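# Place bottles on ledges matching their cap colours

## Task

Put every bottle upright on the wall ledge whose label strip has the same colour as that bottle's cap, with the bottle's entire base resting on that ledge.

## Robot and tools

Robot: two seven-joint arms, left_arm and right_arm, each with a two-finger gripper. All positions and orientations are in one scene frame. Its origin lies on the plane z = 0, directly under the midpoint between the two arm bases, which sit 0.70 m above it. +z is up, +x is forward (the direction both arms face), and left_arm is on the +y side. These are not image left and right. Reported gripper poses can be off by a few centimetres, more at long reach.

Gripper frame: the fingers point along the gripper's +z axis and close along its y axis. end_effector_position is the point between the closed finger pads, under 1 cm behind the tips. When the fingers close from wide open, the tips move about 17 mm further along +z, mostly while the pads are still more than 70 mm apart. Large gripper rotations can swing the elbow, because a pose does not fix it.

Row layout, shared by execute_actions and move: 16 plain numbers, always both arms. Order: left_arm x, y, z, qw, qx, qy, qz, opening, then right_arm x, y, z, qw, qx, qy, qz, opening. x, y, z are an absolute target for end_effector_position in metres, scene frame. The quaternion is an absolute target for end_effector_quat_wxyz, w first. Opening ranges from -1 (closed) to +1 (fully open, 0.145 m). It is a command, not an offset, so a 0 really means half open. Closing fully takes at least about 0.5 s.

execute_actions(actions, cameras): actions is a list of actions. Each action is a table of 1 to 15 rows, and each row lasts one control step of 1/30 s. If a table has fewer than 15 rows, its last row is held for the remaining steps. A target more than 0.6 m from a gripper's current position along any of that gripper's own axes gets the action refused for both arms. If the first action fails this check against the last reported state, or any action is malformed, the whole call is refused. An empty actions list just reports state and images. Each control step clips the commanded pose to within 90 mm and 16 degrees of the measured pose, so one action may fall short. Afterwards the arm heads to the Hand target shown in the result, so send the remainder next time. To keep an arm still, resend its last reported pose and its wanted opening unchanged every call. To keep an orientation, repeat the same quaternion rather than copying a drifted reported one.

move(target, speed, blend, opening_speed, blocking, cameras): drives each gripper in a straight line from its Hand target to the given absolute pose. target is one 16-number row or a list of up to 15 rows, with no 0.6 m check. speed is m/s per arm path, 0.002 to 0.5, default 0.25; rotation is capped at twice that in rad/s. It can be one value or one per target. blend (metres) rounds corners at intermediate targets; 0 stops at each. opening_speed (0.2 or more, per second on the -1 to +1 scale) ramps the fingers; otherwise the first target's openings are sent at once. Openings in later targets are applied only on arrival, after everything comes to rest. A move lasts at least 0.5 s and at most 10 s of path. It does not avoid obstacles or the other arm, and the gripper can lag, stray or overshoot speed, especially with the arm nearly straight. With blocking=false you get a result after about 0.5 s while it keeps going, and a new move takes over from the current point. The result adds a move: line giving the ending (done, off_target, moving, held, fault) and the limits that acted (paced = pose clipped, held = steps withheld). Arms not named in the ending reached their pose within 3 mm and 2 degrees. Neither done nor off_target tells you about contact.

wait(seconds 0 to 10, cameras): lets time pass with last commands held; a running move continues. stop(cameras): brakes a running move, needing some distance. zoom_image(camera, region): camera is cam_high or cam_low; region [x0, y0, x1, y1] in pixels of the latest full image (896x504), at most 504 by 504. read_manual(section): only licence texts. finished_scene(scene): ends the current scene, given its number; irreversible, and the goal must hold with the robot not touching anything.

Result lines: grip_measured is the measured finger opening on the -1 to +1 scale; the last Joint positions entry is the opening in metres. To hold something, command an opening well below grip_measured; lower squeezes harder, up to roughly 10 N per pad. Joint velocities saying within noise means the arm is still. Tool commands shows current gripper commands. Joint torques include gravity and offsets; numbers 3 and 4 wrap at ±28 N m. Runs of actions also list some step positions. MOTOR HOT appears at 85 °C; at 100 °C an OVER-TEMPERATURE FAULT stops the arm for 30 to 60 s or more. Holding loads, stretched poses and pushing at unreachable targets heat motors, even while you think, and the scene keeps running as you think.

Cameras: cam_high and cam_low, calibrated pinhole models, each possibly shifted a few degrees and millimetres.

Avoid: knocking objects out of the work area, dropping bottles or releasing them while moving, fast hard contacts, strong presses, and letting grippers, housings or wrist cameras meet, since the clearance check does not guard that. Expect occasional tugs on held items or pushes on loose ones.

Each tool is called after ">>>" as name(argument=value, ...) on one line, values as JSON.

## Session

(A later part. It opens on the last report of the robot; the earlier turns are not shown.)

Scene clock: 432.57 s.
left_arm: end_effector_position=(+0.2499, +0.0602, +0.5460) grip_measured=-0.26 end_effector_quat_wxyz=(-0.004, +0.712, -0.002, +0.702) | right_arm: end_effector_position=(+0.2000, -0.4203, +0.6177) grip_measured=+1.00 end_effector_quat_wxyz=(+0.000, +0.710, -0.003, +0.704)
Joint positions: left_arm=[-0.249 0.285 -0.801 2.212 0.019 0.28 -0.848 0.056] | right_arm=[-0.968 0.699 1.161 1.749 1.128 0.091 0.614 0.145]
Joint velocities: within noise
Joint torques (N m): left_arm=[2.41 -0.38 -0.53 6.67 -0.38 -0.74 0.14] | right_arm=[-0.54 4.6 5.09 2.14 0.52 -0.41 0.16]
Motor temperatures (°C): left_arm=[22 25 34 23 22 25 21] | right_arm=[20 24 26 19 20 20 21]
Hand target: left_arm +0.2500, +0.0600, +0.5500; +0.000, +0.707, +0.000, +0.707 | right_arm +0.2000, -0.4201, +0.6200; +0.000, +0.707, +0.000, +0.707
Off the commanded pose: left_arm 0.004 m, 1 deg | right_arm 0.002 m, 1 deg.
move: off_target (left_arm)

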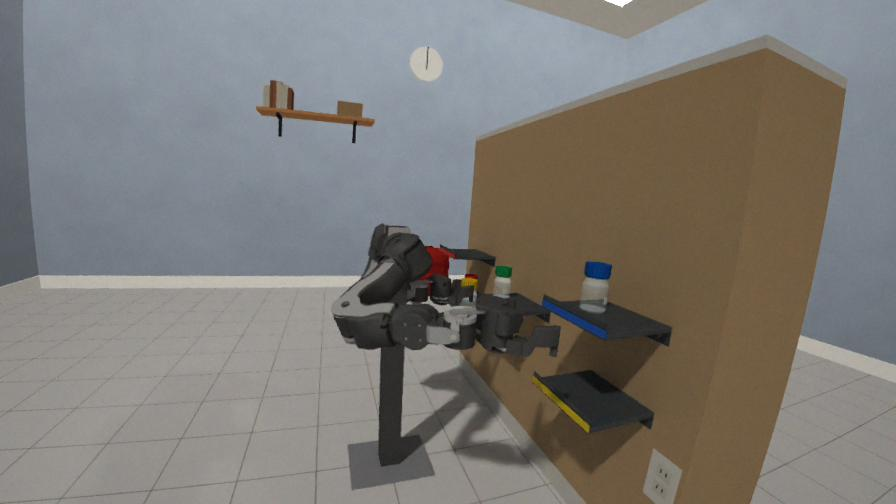

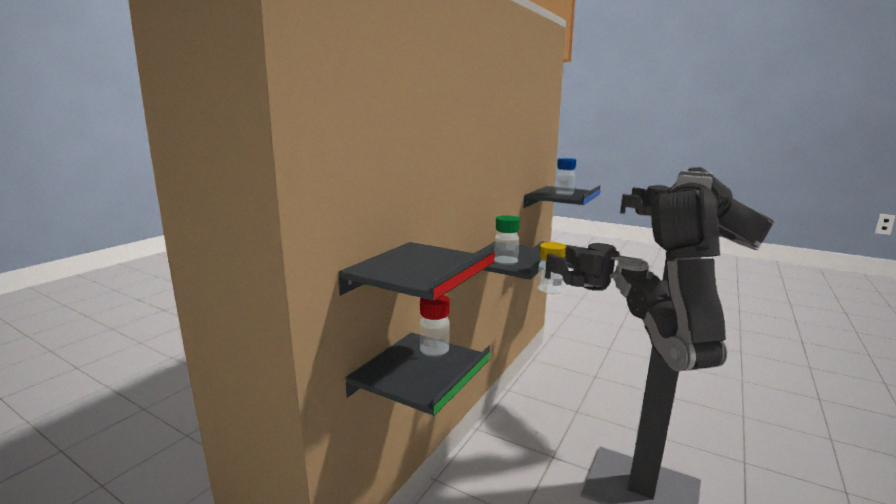

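>>> move(target=[[0.245,0.06,0.65,0,0.7071,0,0.7071,-0.8,0.2,-0.42,0.62,0,0.7071,0,0.7071,1],[0.30,0.0,0.68,0,0.7071,0,0.7071,-0.8,0.2,-0.42,0.62,0,0.7071,0,0.7071,1]], speed=0.1)

>>> zoom_image(camera="cam_high", region=[340, 200, 600, 400])

Scene clock: 441.67 s.
left_arm: end_effector_position=(+0.3007, -0.0013, +0.6789) grip_measured=-0.26 end_effector_quat_wxyz=(+0.004, +0.707, -0.001, +0.707) | right_arm: end_effector_position=(+0.2000, -0.4203, +0.6177) grip_measured=+1.00 end_effector_quat_wxyz=(+0.000, +0.710, -0.003, +0.704)
Joint positions: left_arm=[0.685 -0.004 -1.014 2.153 0.86 0.782 -1.576 0.056] | right_arm=[-0.968 0.699 1.161 1.749 1.128 0.091 0.614 0.145]
Joint velocities: within noise
Joint torques (N m): left_arm=[6.26 -1.7 0.87 3.63 -0.39 -0.03 -0.05] | right_arm=[-0.65 4.52 5.08 2 0.49 -0.4 0.17]
Motor temperatures (°C): left_arm=[22 23 32 23 22 25 21] | right_arm=[20 24 26 19 20 20 21]
Hand target: left_arm +0.3001, +0.0000, +0.6799; +0.002, +0.705, +0.000, +0.709 | right_arm +0.2000, -0.4201, +0.6200; +0.000, +0.707, +0.000, +0.707
Off the commanded pose: left_arm 0.002 m, 0 deg | right_arm 0.002 m, 1 deg.
joint sent to its limit (left arm) — joint 6 (wrist pitch), upper limit; joint 7 (wrist yaw), lower limit. The joint targets still meet the commanded pose.
move: done

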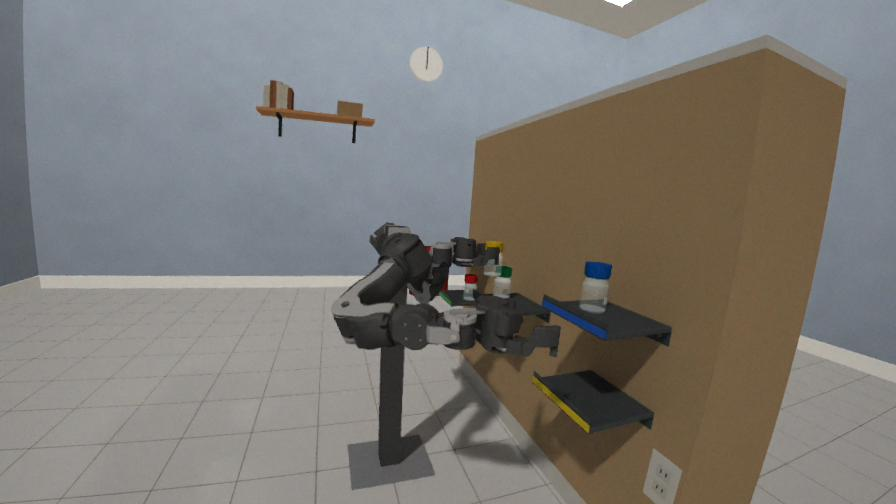

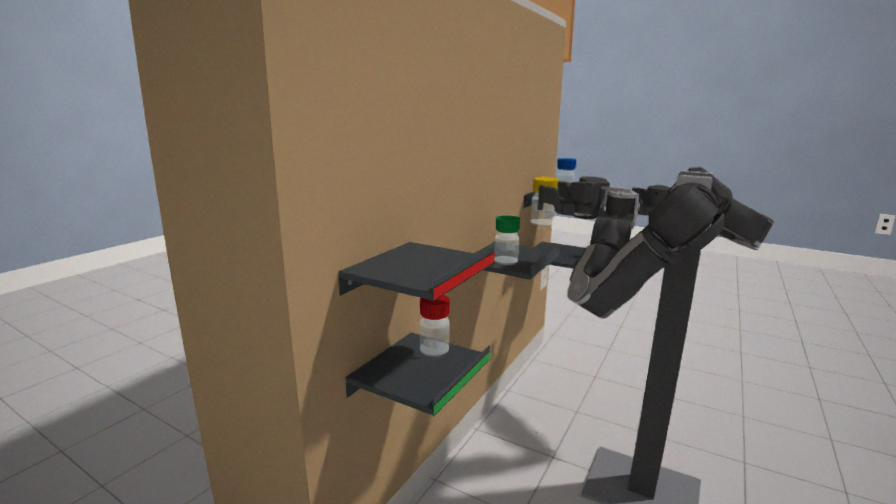

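Scaled by 1.938 from the camera's 896x504 image, which has a finer 1280x720 frame.

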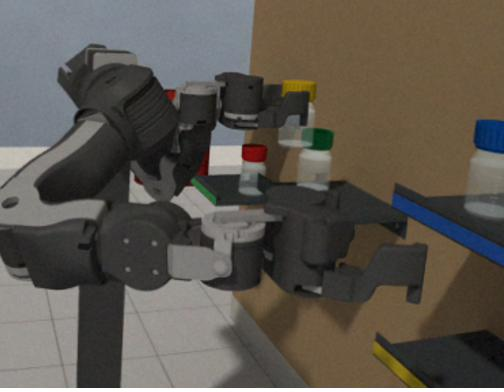

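>>> move(target=[[0.305,-0.05,0.68,0.123,0.696,-0.123,0.696,-0.8,0.2,-0.42,0.62,0,0.7071,0,0.7071,1],[0.325,-0.07,0.665,0.123,0.696,-0.123,0.696,-0.8,0.2,-0.42,0.62,0,0.7071,0,0.7071,1]], speed=0.1)

>>> zoom_image(camera="cam_high", region=[420, 210, 600, 330])

>>> zoom_image(camera="cam_low", region=[460, 150, 660, 300])

Scene clock: 461.93 s.
left_arm: end_effector_position=(+0.3257, -0.0688, +0.6627) grip_measured=-0.26 end_effector_quat_wxyz=(+0.120, +0.700, -0.122, +0.693) | right_arm: end_effector_position=(+0.2000, -0.4203, +0.6177) grip_measured=+1.00 end_effector_quat_wxyz=(+0.000, +0.710, -0.003, +0.704)
Joint positions: left_arm=[0.817 0.06 -1.078 1.965 0.923 0.585 -1.165 0.056] | right_arm=[-0.968 0.699 1.161 1.749 1.128 0.091 0.614 0.145]
Joint velocities: within noise
Joint torques (N m): left_arm=[8 -2.33 1.4 3.26 -0.51 -0.51 0.21] | right_arm=[-0.57 4.52 5.01 2.02 0.5 -0.41 0.16]
Motor temperatures (°C): left_arm=[23 22 29 23 22 25 21] | right_arm=[20 24 26 19 20 20 21]
Hand target: left_arm +0.3250, -0.0700, +0.6650; +0.123, +0.696, -0.123, +0.696 | right_arm +0.2000, -0.4201, +0.6200; +0.000, +0.707, +0.000, +0.707
Off the commanded pose: left_arm 0.003 m, 1 deg | right_arm 0.002 m, 1 deg.
move: done

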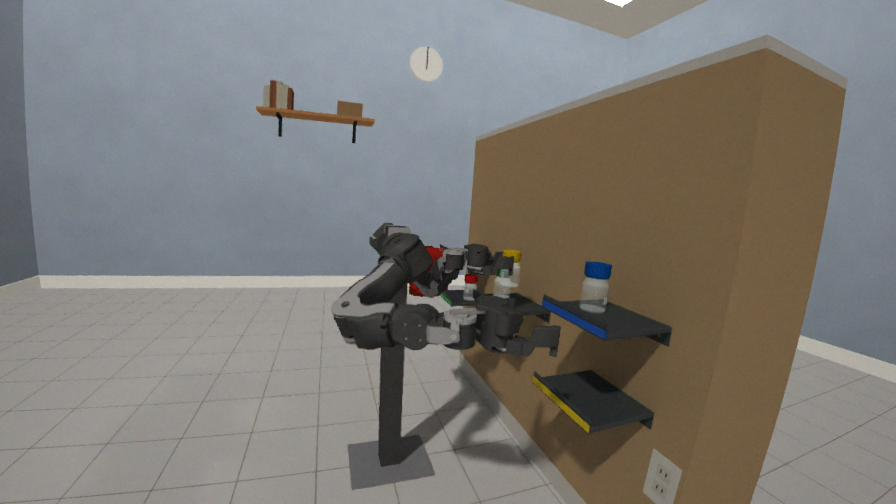

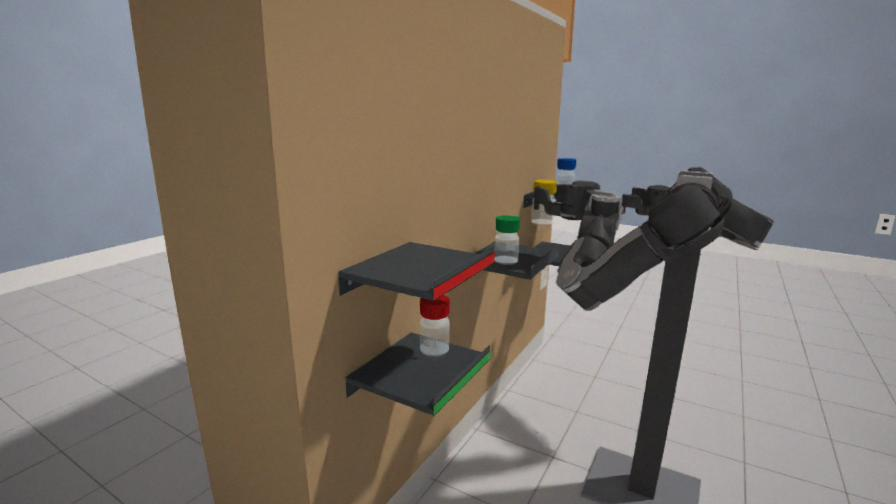

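Scaled by 2.800 from the camera's 896x504 image, which has a finer 1280x720 frame.

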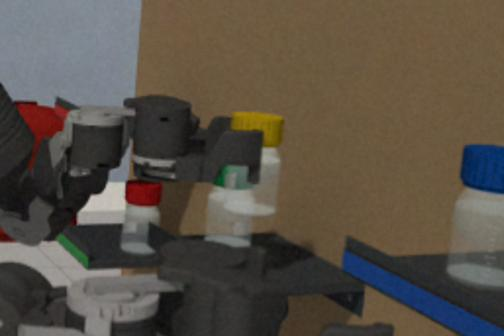

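Scaled by 2.520 from the camera's 896x504 image, which has a finer 1280x720 frame.

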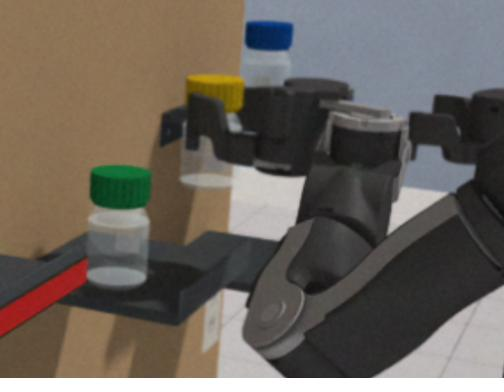

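>>> move(target=[[0.382,-0.072,0.66,0.05,0.705,-0.05,0.705,-0.8,0.2,-0.42,0.62,0,0.7071,0,0.7071,1],[0.382,-0.072,0.61,0.05,0.705,-0.05,0.705,-0.8,0.2,-0.42,0.62,0,0.7071,0,0.7071,1]], speed=0.08)

>>> zoom_image(camera="cam_high", region=[420, 210, 600, 330])

>>> zoom_image(camera="cam_low", region=[460, 150, 660, 300])

Scene clock: 471.60 s.
left_arm: end_effector_position=(+0.3816, -0.0719, +0.6089) grip_measured=-0.26 end_effector_quat_wxyz=(+0.050, +0.709, -0.049, +0.702) | right_arm: end_effector_position=(+0.2000, -0.4203, +0.6177) grip_measured=+1.00 end_effector_quat_wxyz=(+0.000, +0.710, -0.003, +0.704)
Joint positions: left_arm=[0.831 -0.017 -1.169 1.552 0.792 0.294 -1.152 0.056] | right_arm=[-0.968 0.699 1.161 1.749 1.128 0.091 0.614 0.145]
Joint velocities: within noise
Joint torques (N m): left_arm=[8.72 -2.23 1.55 3.4 -0.57 -0.53 0.19] | right_arm=[-0.54 4.55 5.04 2.07 0.5 -0.41 0.18]
Motor temperatures (°C): left_arm=[24 22 28 22 22 25 21] | right_arm=[20 24 26 19 20 20 21]
Hand target: left_arm +0.3820, -0.0720, +0.6099; +0.050, +0.705, -0.050, +0.705 | right_arm +0.2000, -0.4201, +0.6200; +0.000, +0.707, +0.000, +0.707
Off the commanded pose: left_arm 0.001 m, 1 deg | right_arm 0.002 m, 1 deg.
move: done

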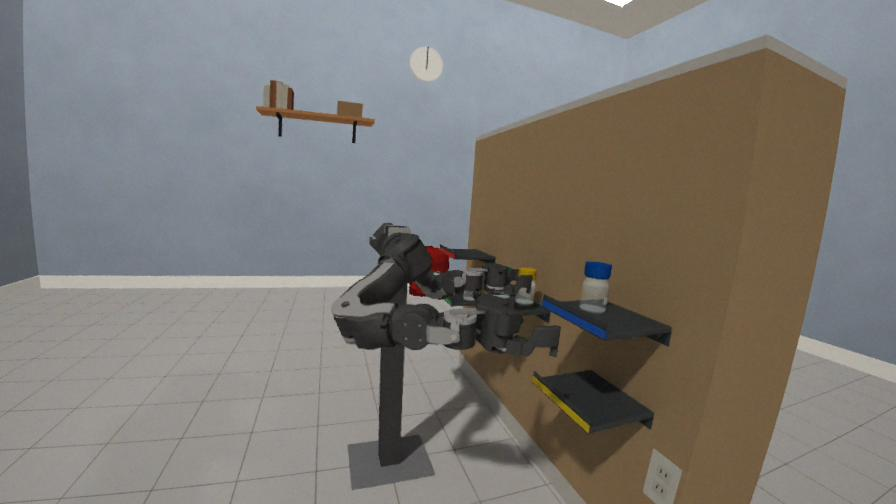

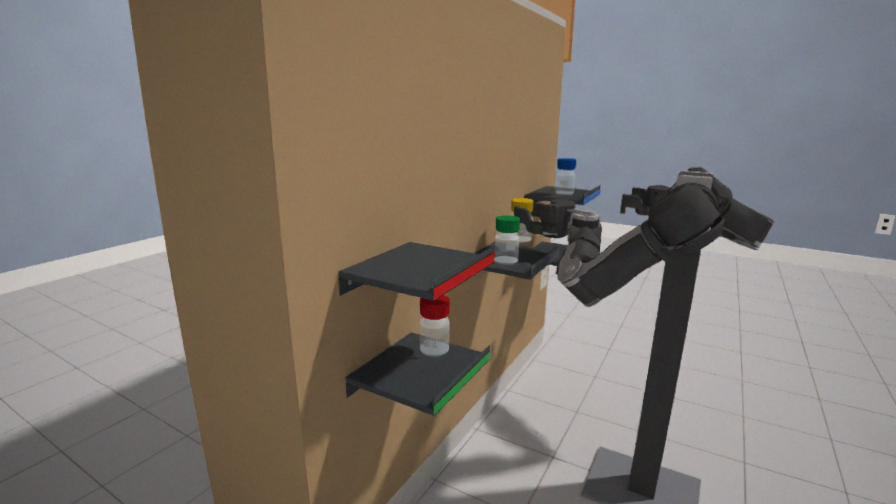

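Scaled by 2.800 from the camera's 896x504 image, which has a finer 1280x720 frame.

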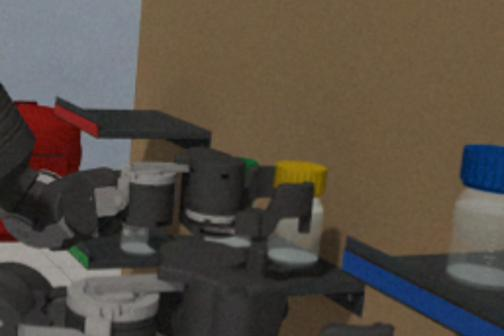

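Scaled by 2.520 from the camera's 896x504 image, which has a finer 1280x720 frame.

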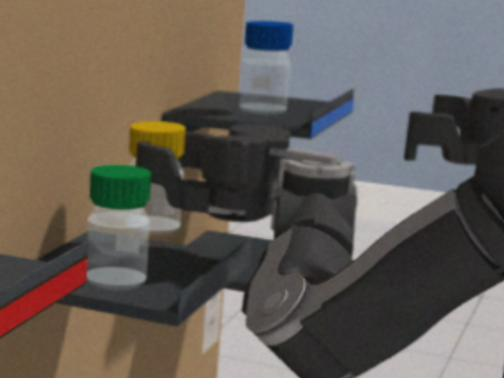

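>>> move(target=[0.382,-0.08,0.598,0.05,0.705,-0.05,0.705,-0.8,0.2,-0.42,0.62,0,0.7071,0,0.7071,1], speed=0.03)

>>> zoom_image(camera="cam_high", region=[470, 250, 570, 330])

>>> zoom_image(camera="cam_low", region=[470, 180, 590, 290])

Scene clock: 487.63 s.
left_arm: end_effector_position=(+0.3823, -0.0790, +0.5978) grip_measured=-0.26 end_effector_quat_wxyz=(+0.049, +0.707, -0.050, +0.703) | right_arm: end_effector_position=(+0.2000, -0.4203, +0.6177) grip_measured=+1.00 end_effector_quat_wxyz=(+0.000, +0.710, -0.003, +0.704)
Joint positions: left_arm=[0.831 -0.036 -1.209 1.495 0.783 0.237 -1.152 0.056] | right_arm=[-0.968 0.699 1.161 1.749 1.128 0.091 0.614 0.145]
Joint velocities: within noise
Joint torques (N m): left_arm=[8.22 -3.13 1.5 3.21 -0.53 -0.51 0.13] | right_arm=[-0.49 4.65 5.04 2.06 0.51 -0.43 0.16]
Motor temperatures (°C): left_arm=[25 22 27 22 22 25 21] | right_arm=[20 24 26 19 20 20 21]
Hand target: left_arm +0.3820, -0.0800, +0.5980; +0.050, +0.705, -0.050, +0.705 | right_arm +0.2000, -0.4201, +0.6200; +0.000, +0.707, +0.000, +0.707
Off the commanded pose: left_arm 0.001 m, 0 deg | right_arm 0.002 m, 1 deg.
move: done

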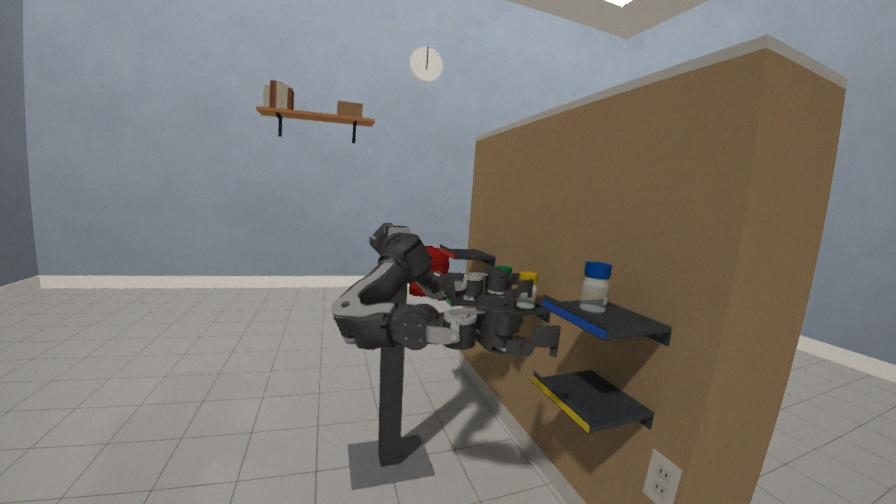

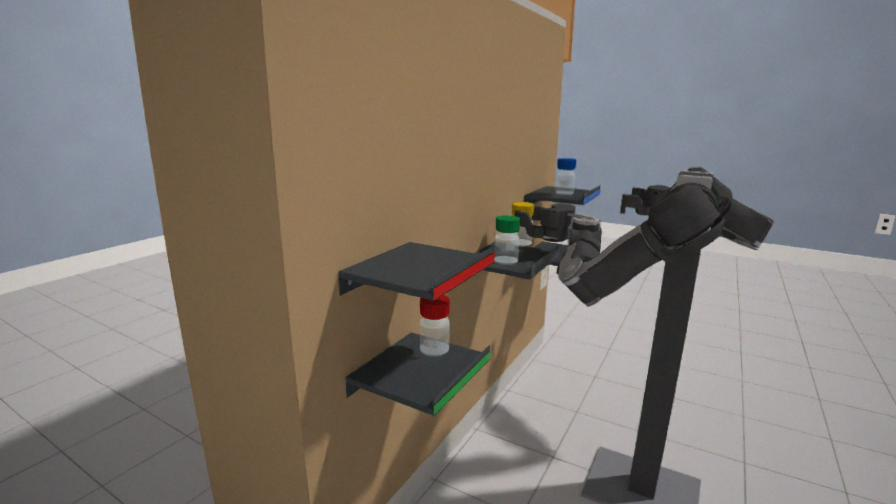

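Scaled by 5.040 from the camera's 896x504 image, which has a finer 1280x720 frame.

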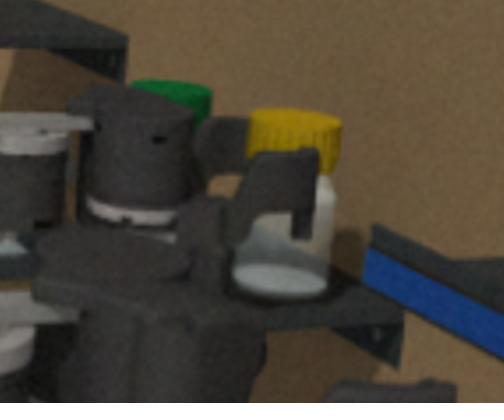

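Scaled by 4.200 from the camera's 896x504 image, which has a finer 1280x720 frame.

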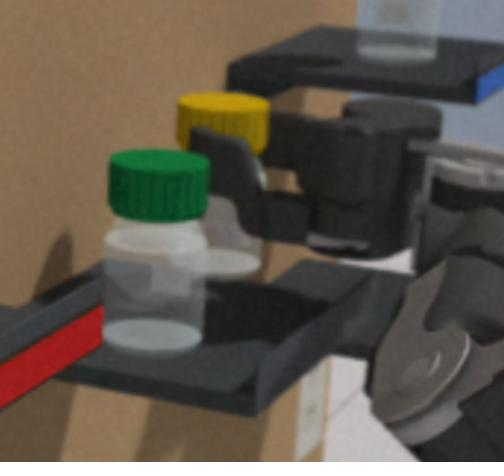

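>>> move(target=[0.382,-0.068,0.596,0.05,0.705,-0.05,0.705,-0.8,0.2,-0.42,0.62,0,0.7071,0,0.7071,1], speed=0.03, cameras=[])

>>> move(target=[0.382,-0.068,0.592,0.05,0.705,-0.05,0.705,-0.8,0.2,-0.42,0.62,0,0.7071,0,0.7071,1], speed=0.02, cameras=[])

>>> move(target=[0.382,-0.068,0.588,0.05,0.705,-0.05,0.705,-0.8,0.2,-0.42,0.62,0,0.7071,0,0.7071,1], speed=0.02)

>>> zoom_image(camera="cam_high", region=[470, 250, 570, 330])

>>> zoom_image(camera="cam_low", region=[470, 180, 590, 290])

Scene clock: 508.70 s.
left_arm: end_effector_position=(+0.3834, -0.0667, +0.5952) grip_measured=-0.26 end_effector_quat_wxyz=(+0.046, +0.708, -0.049, +0.703) | right_arm: end_effector_position=(+0.2000, -0.4203, +0.6177) grip_measured=+1.00 end_effector_quat_wxyz=(+0.000, +0.710, -0.003, +0.704)
Joint positions: left_arm=[0.827 0.016 -1.21 1.534 0.795 0.233 -1.15 0.056] | right_arm=[-0.968 0.699 1.161 1.749 1.128 0.091 0.614 0.145]
Joint velocities: within noise
Joint torques (N m): left_arm=[7.85 -2.23 1.57 4.88 -0.52 -0.53 0.17] | right_arm=[-0.7 4.58 5.05 2.06 0.5 -0.41 0.19]
Motor temperatures (°C): left_arm=[26 22 26 22 22 25 21] | right_arm=[20 24 26 19 20 20 21]
Hand target: left_arm +0.3820, -0.0680, +0.5960; +0.050, +0.705, -0.050, +0.705 | right_arm +0.2000, -0.4201, +0.6200; +0.000, +0.707, +0.000, +0.707
Off the commanded pose: left_arm 0.002 m, 1 deg | right_arm 0.002 m, 1 deg.
move: done
No camera images: "cameras" was empty.

Scene clock: 509.47 s.
left_arm: end_effector_position=(+0.3814, -0.0686, +0.5922) grip_measured=-0.28 end_effector_quat_wxyz=(+0.052, +0.707, -0.049, +0.703) | right_arm: end_effector_position=(+0.2000, -0.4203, +0.6177) grip_measured=+1.00 end_effector_quat_wxyz=(+0.000, +0.710, -0.003, +0.704)
Joint positions: left_arm=[0.82 0.016 -1.219 1.534 0.792 0.217 -1.146 0.055] | right_arm=[-0.968 0.699 1.161 1.749 1.128 0.091 0.614 0.145]
Joint velocities: within noise
Joint torques (N m): left_arm=[8.43 -1.94 1.69 3.17 -0.54 -0.49 0.15] | right_arm=[-0.62 4.6 5.03 2.07 0.51 -0.41 0.18]
Motor temperatures (°C): left_arm=[25 22 26 22 22 25 21] | right_arm=[20 24 26 19 20 20 21]
Hand target: left_arm +0.3820, -0.0680, +0.5921; +0.050, +0.705, -0.050, +0.705 | right_arm +0.2000, -0.4201, +0.6200; +0.000, +0.707, +0.000, +0.707
Off the commanded pose: left_arm 0.001 m, 0 deg | right_arm 0.002 m, 1 deg.
move: done
No camera images: "cameras" was empty.

Scene clock: 510.17 s.
left_arm: end_effector_position=(+0.3817, -0.0684, +0.5910) grip_measured=-0.28 end_effector_quat_wxyz=(+0.052, +0.705, -0.048, +0.706) | right_arm: end_effector_position=(+0.2000, -0.4203, +0.6177) grip_measured=+1.00 end_effector_quat_wxyz=(+0.000, +0.710, -0.003, +0.704)
Joint positions: left_arm=[0.82 0.018 -1.227 1.527 0.785 0.2 -1.146 0.055] | right_arm=[-0.968 0.699 1.161 1.749 1.128 0.091 0.614 0.145]
Joint velocities: within noise
Joint torques (N m): left_arm=[7.4 -1.78 1.37 2.81 -0.44 -0.44 0.19] | right_arm=[-0.51 4.5 5.03 2.02 0.52 -0.41 0.15]
Motor temperatures (°C): left_arm=[25 22 26 22 22 25 21] | right_arm=[20 24 26 19 20 20 21]
Hand target: left_arm +0.3820, -0.0680, +0.5880; +0.050, +0.705, -0.050, +0.705 | right_arm +0.2000, -0.4201, +0.6200; +0.000, +0.707, +0.000, +0.707
Off the commanded pose: left_arm 0.003 m, 0 deg | right_arm 0.002 m, 1 deg.
move: done

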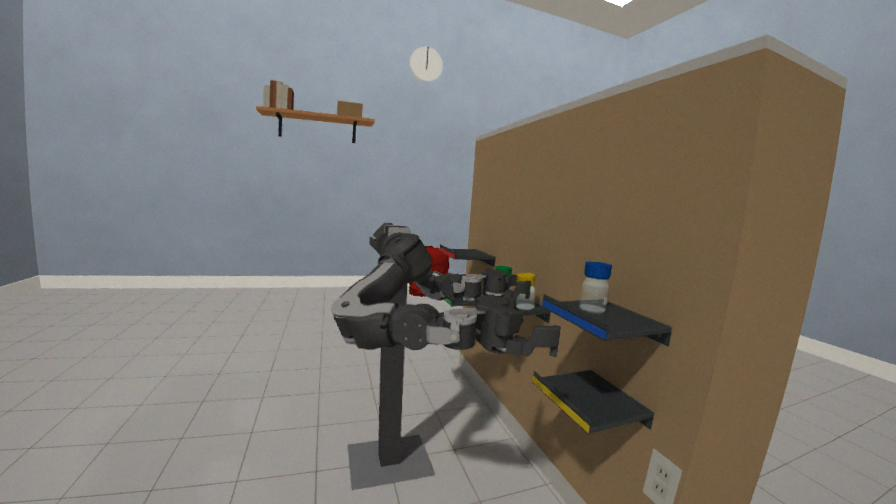

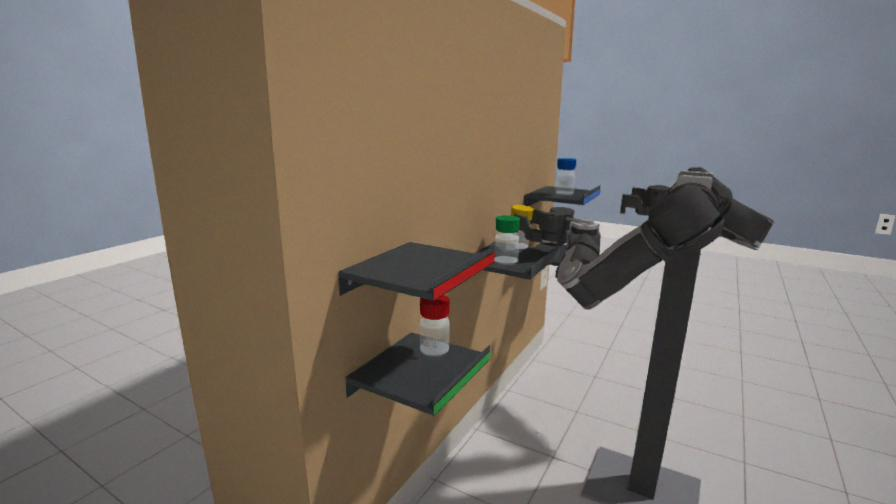

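Scaled by 5.040 from the camera's 896x504 image, which has a finer 1280x720 frame.

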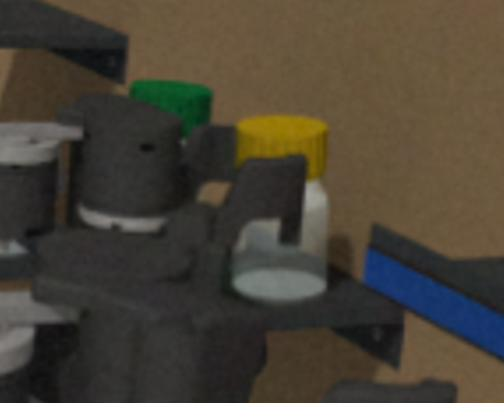

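Scaled by 4.200 from the camera's 896x504 image, which has a finer 1280x720 frame.

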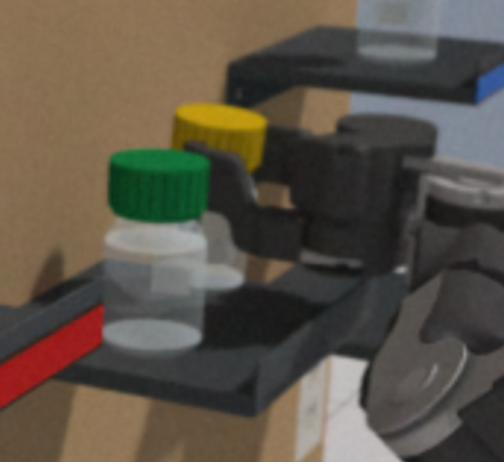

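>>> move(target=[0.382,-0.068,0.591,0.05,0.705,-0.05,0.705,0.1,0.2,-0.42,0.62,0,0.7071,0,0.7071,1], speed=0.02, opening_speed=0.5)

>>> zoom_image(camera="cam_high", region=[470, 250, 570, 330])

>>> zoom_image(camera="cam_low", region=[470, 180, 590, 290])

Scene clock: 522.20 s.
left_arm: end_effector_position=(+0.3818, -0.0684, +0.5909) grip_measured=+0.10 end_effector_quat_wxyz=(+0.051, +0.705, -0.049, +0.706) | right_arm: end_effector_position=(+0.2000, -0.4203, +0.6177) grip_measured=+1.00 end_effector_quat_wxyz=(+0.000, +0.710, -0.003, +0.704)
Joint positions: left_arm=[0.82 0.018 -1.227 1.527 0.785 0.203 -1.146 0.083] | right_arm=[-0.968 0.699 1.161 1.749 1.128 0.091 0.614 0.145]
Joint velocities: within noise
Joint torques (N m): left_arm=[8.4 -2.07 2.29 4.15 -0.31 -0.24 0.11] | right_arm=[-0.62 4.58 5.07 2.02 0.52 -0.42 0.16]
Motor temperatures (°C): left_arm=[25 22 25 22 22 25 21] | right_arm=[20 24 26 19 20 20 21]
Hand target: left_arm +0.3820, -0.0680, +0.5910; +0.050, +0.705, -0.050, +0.705 | right_arm +0.2000, -0.4201, +0.6200; +0.000, +0.707, +0.000, +0.707
Off the commanded pose: left_arm 0.000 m, 0 deg | right_arm 0.002 m, 1 deg.
move: done

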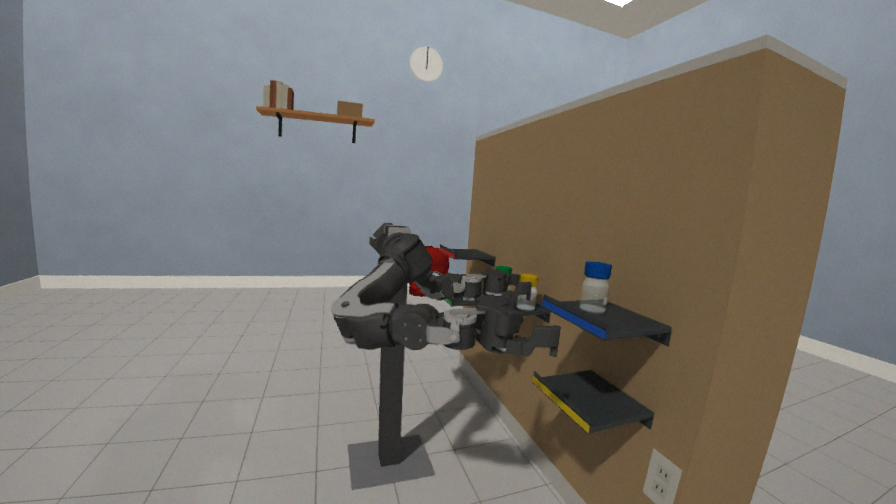

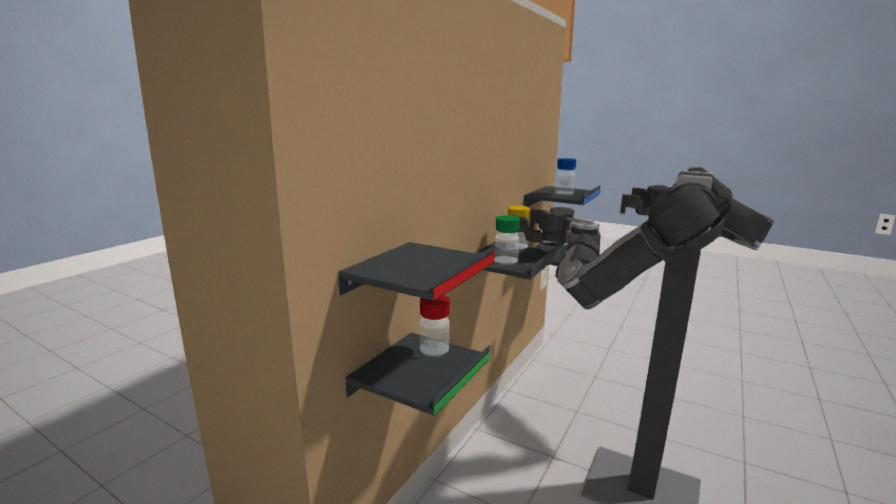

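Scaled by 5.040 from the camera's 896x504 image, which has a finer 1280x720 frame.

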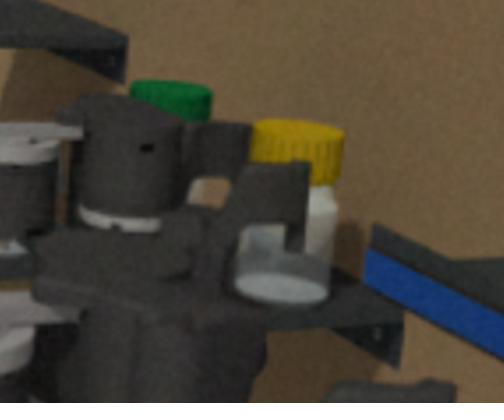

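Scaled by 4.200 from the camera's 896x504 image, which has a finer 1280x720 frame.

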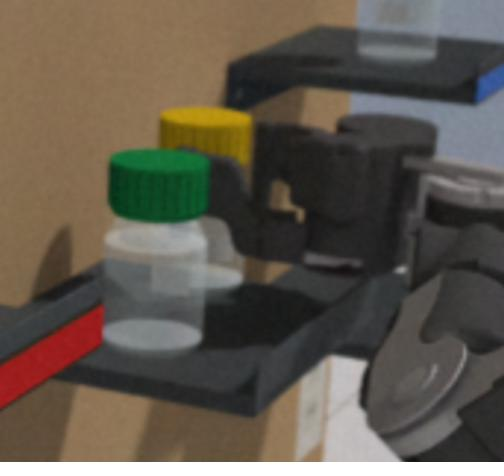

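>>> move(target=[[0.283,-0.054,0.594,0.05,0.705,-0.05,0.705,0.1,0.2,-0.42,0.62,0,0.7071,0,0.7071,1],[0.27,0.06,0.56,0.0,0.7071,0,0.7071,0.3,0.2,-0.40,0.62,0,0.7071,0,0.7071,1],[0.27,0.30,0.52,0.0,0.7071,0,0.7071,1,0.2,-0.36,0.62,0,0.7071,0,0.7071,1]], speed=0.1)

>>> zoom_image(camera="cam_high", region=[430, 230, 630, 350])

>>> zoom_image(camera="cam_low", region=[400, 180, 600, 400])

Scene clock: 544.30 s.
left_arm: end_effector_position=(+0.2710, +0.2989, +0.5213) grip_measured=+1.00 end_effector_quat_wxyz=(-0.025, +0.737, -0.004, +0.676) | right_arm: end_effector_position=(+0.2000, -0.3602, +0.6221) grip_measured=+1.00 end_effector_quat_wxyz=(+0.000, +0.705, +0.002, +0.709)
Joint positions: left_arm=[0.584 1.6 -1.563 1.978 1.094 -0.787 -0.629 0.145] | right_arm=[-1.023 0.564 1.116 2.065 1.105 0.091 0.432 0.145]
Joint velocities: within noise
Joint torques (N m): left_arm=[2.91 5.79 1.16 1.24 -0.03 -0.56 0.22] | right_arm=[-1.38 2.68 2.37 2.39 0.32 -0.31 -0.16]
Motor temperatures (°C): left_arm=[25 22 25 22 22 25 21] | right_arm=[20 24 26 19 20 20 21]
Hand target: left_arm +0.2702, +0.2998, +0.5202; -0.026, +0.738, -0.005, +0.674 | right_arm +0.2000, -0.3600, +0.6200; +0.000, +0.707, +0.000, +0.707
Off the commanded pose: left_arm 0.002 m, 6 deg | right_arm 0.002 m, 0 deg.
joint sent to its limit (left arm) — joint 3 (upper arm roll), lower limit; joint 6 (wrist pitch), lower limit. The joint targets are off in orientation, not in position.
move: off_target (left_arm); target 3's new opening was sent with left_arm's hand 0.002 m and 6 deg from that target

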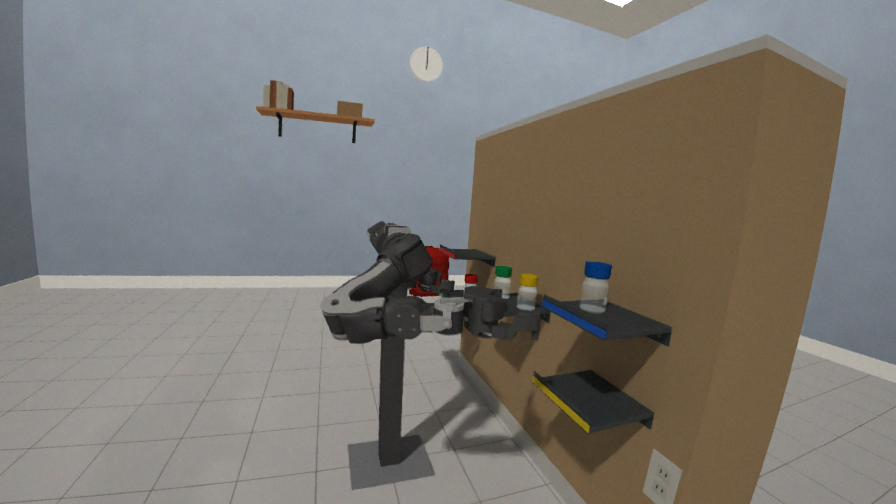

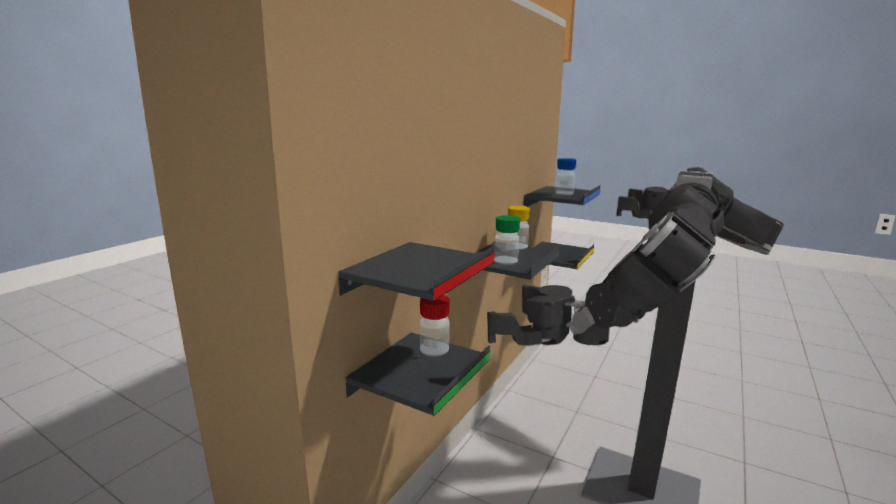

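Scaled by 2.520 from the camera's 896x504 image, which has a finer 1280x720 frame.

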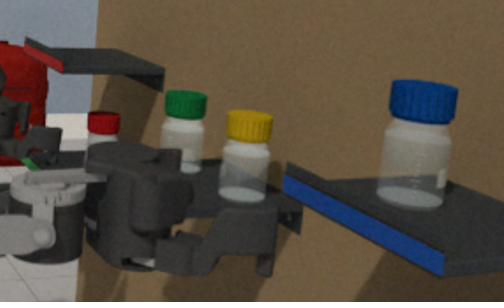

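Scaled by 2.291 from the camera's 896x504 image, which has a finer 1280x720 frame.

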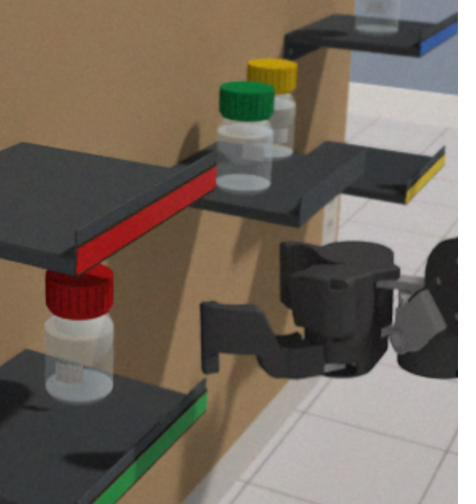

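>>> move(target=[0.31,0.322,0.487,0.0,0.7071,0,0.7071,1,0.2,-0.36,0.62,0,0.7071,0,0.7071,1], speed=0.08)

>>> zoom_image(camera="cam_low", region=[330, 270, 560, 420])

>>> zoom_image(camera="cam_high", region=[400, 230, 530, 330])

Scene clock: 556.27 s.
left_arm: end_effector_position=(+0.3103, +0.3232, +0.4887) grip_measured=+1.00 end_effector_quat_wxyz=(-0.002, +0.706, +0.000, +0.708) | right_arm: end_effector_position=(+0.2000, -0.3602, +0.6221) grip_measured=+1.00 end_effector_quat_wxyz=(+0.000, +0.705, +0.002, +0.709)
Joint positions: left_arm=[0.017 1.317 -0.845 1.587 1.186 -0.788 -0.299 0.145] | right_arm=[-1.023 0.564 1.116 2.065 1.105 0.091 0.432 0.145]
Joint velocities: within noise
Joint torques (N m): left_arm=[3.07 5.55 2.69 1.17 -0.03 -0.6 0.22] | right_arm=[-1.25 2.78 2.26 2.36 0.31 -0.3 -0.14]
Motor temperatures (°C): left_arm=[24 23 25 22 22 25 21] | right_arm=[20 24 25 19 20 20 21]
Hand target: left_arm +0.3100, +0.3220, +0.4870; +0.000, +0.707, +0.000, +0.707 | right_arm +0.2000, -0.3600, +0.6200; +0.000, +0.707, +0.000, +0.707
Off the commanded pose: left_arm 0.002 m, 0 deg | right_arm 0.002 m, 0 deg.
joint read past its limit (left arm) — joint 6 (wrist pitch), lower limit.
joint sent to its limit (left arm) — joint 6 (wrist pitch), lower limit. The joint targets still meet the commanded pose.
move: done

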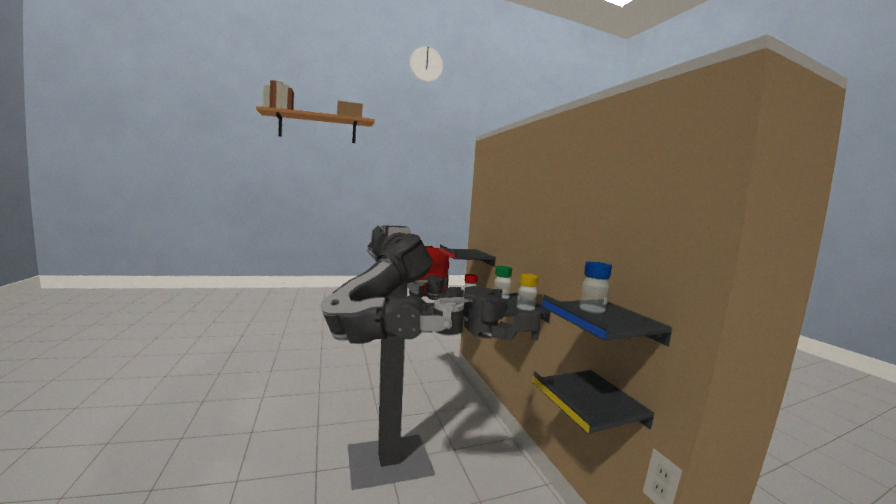

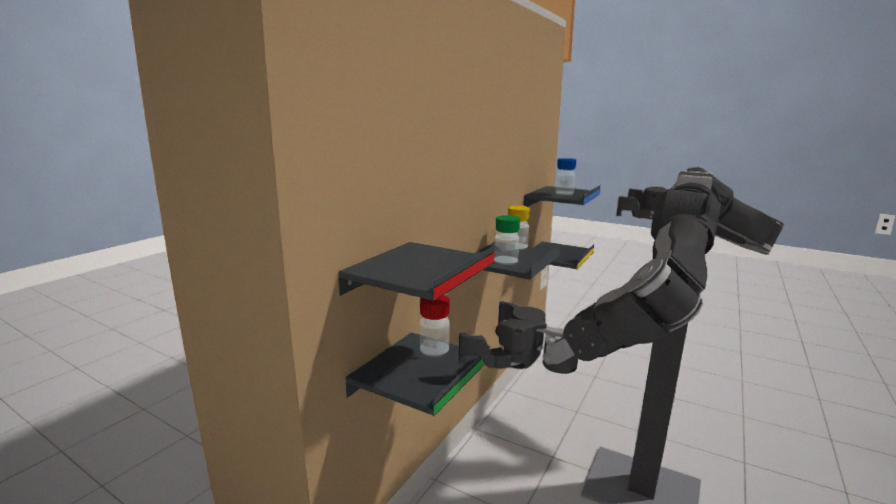

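Scaled by 2.191 from the camera's 896x504 image, which has a finer 1280x720 frame.

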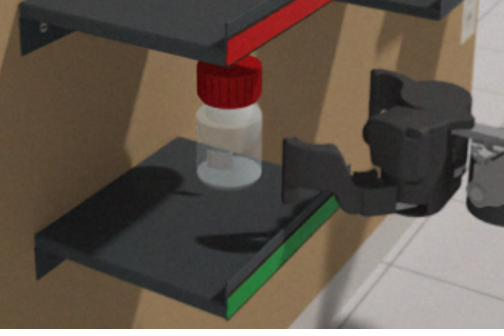

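Scaled by 3.877 from the camera's 896x504 image, which has a finer 1280x720 frame.

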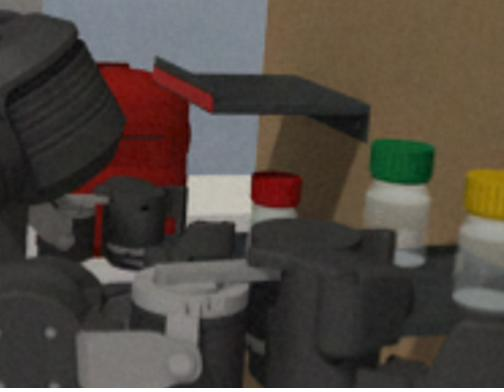

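>>> move(target=[0.384,0.322,0.488,0,0.7071,0,0.7071,1,0.2,-0.36,0.62,0,0.7071,0,0.7071,1], speed=0.07)

Scene clock: 596.77 s.
left_arm: end_effector_position=(+0.3846, +0.3237, +0.4916) grip_measured=+1.00 end_effector_quat_wxyz=(-0.002, +0.703, +0.003, +0.711) | right_arm: end_effector_position=(+0.2000, -0.3602, +0.6221) grip_measured=+1.00 end_effector_quat_wxyz=(+0.000, +0.705, +0.002, +0.709)
Joint positions: left_arm=[0.35 1.074 -0.853 1.302 1.184 -0.535 -0.137 0.145] | right_arm=[-1.023 0.564 1.116 2.065 1.105 0.091 0.432 0.145]
Joint velocities: within noise
Joint torques (N m): left_arm=[5.66 5.34 1.92 1.47 0.03 -0.51 0.23] | right_arm=[-1.36 2.7 2.35 2.33 0.32 -0.29 -0.17]
Motor temperatures (°C): left_arm=[23 24 26 21 22 25 21] | right_arm=[20 24 24 19 20 20 21]
Hand target: left_arm +0.3839, +0.3220, +0.4880; +0.000, +0.707, +0.000, +0.707 | right_arm +0.2000, -0.3600, +0.6200; +0.000, +0.707, +0.000, +0.707
Off the commanded pose: left_arm 0.004 m, 1 deg | right_arm 0.002 m, 0 deg.
move: off_target (left_arm)

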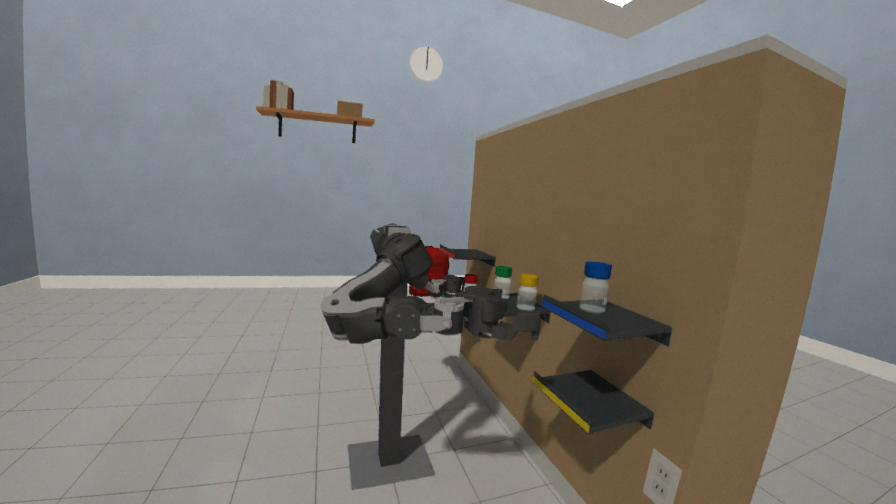

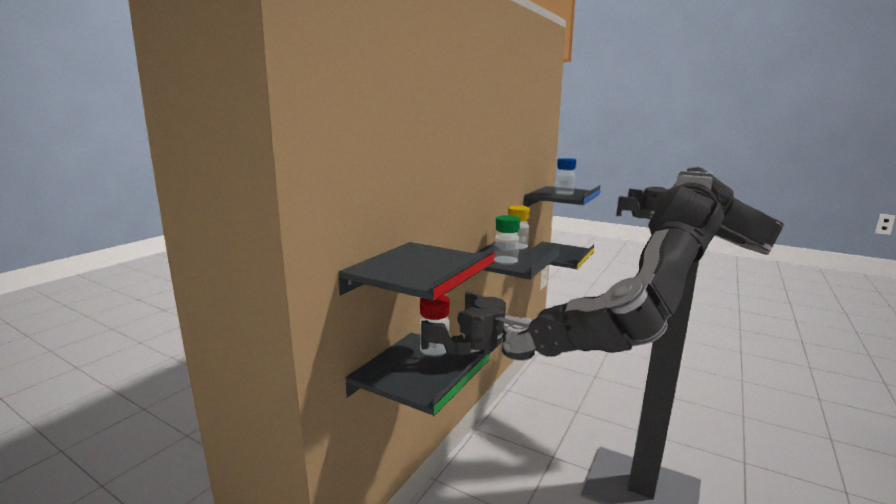

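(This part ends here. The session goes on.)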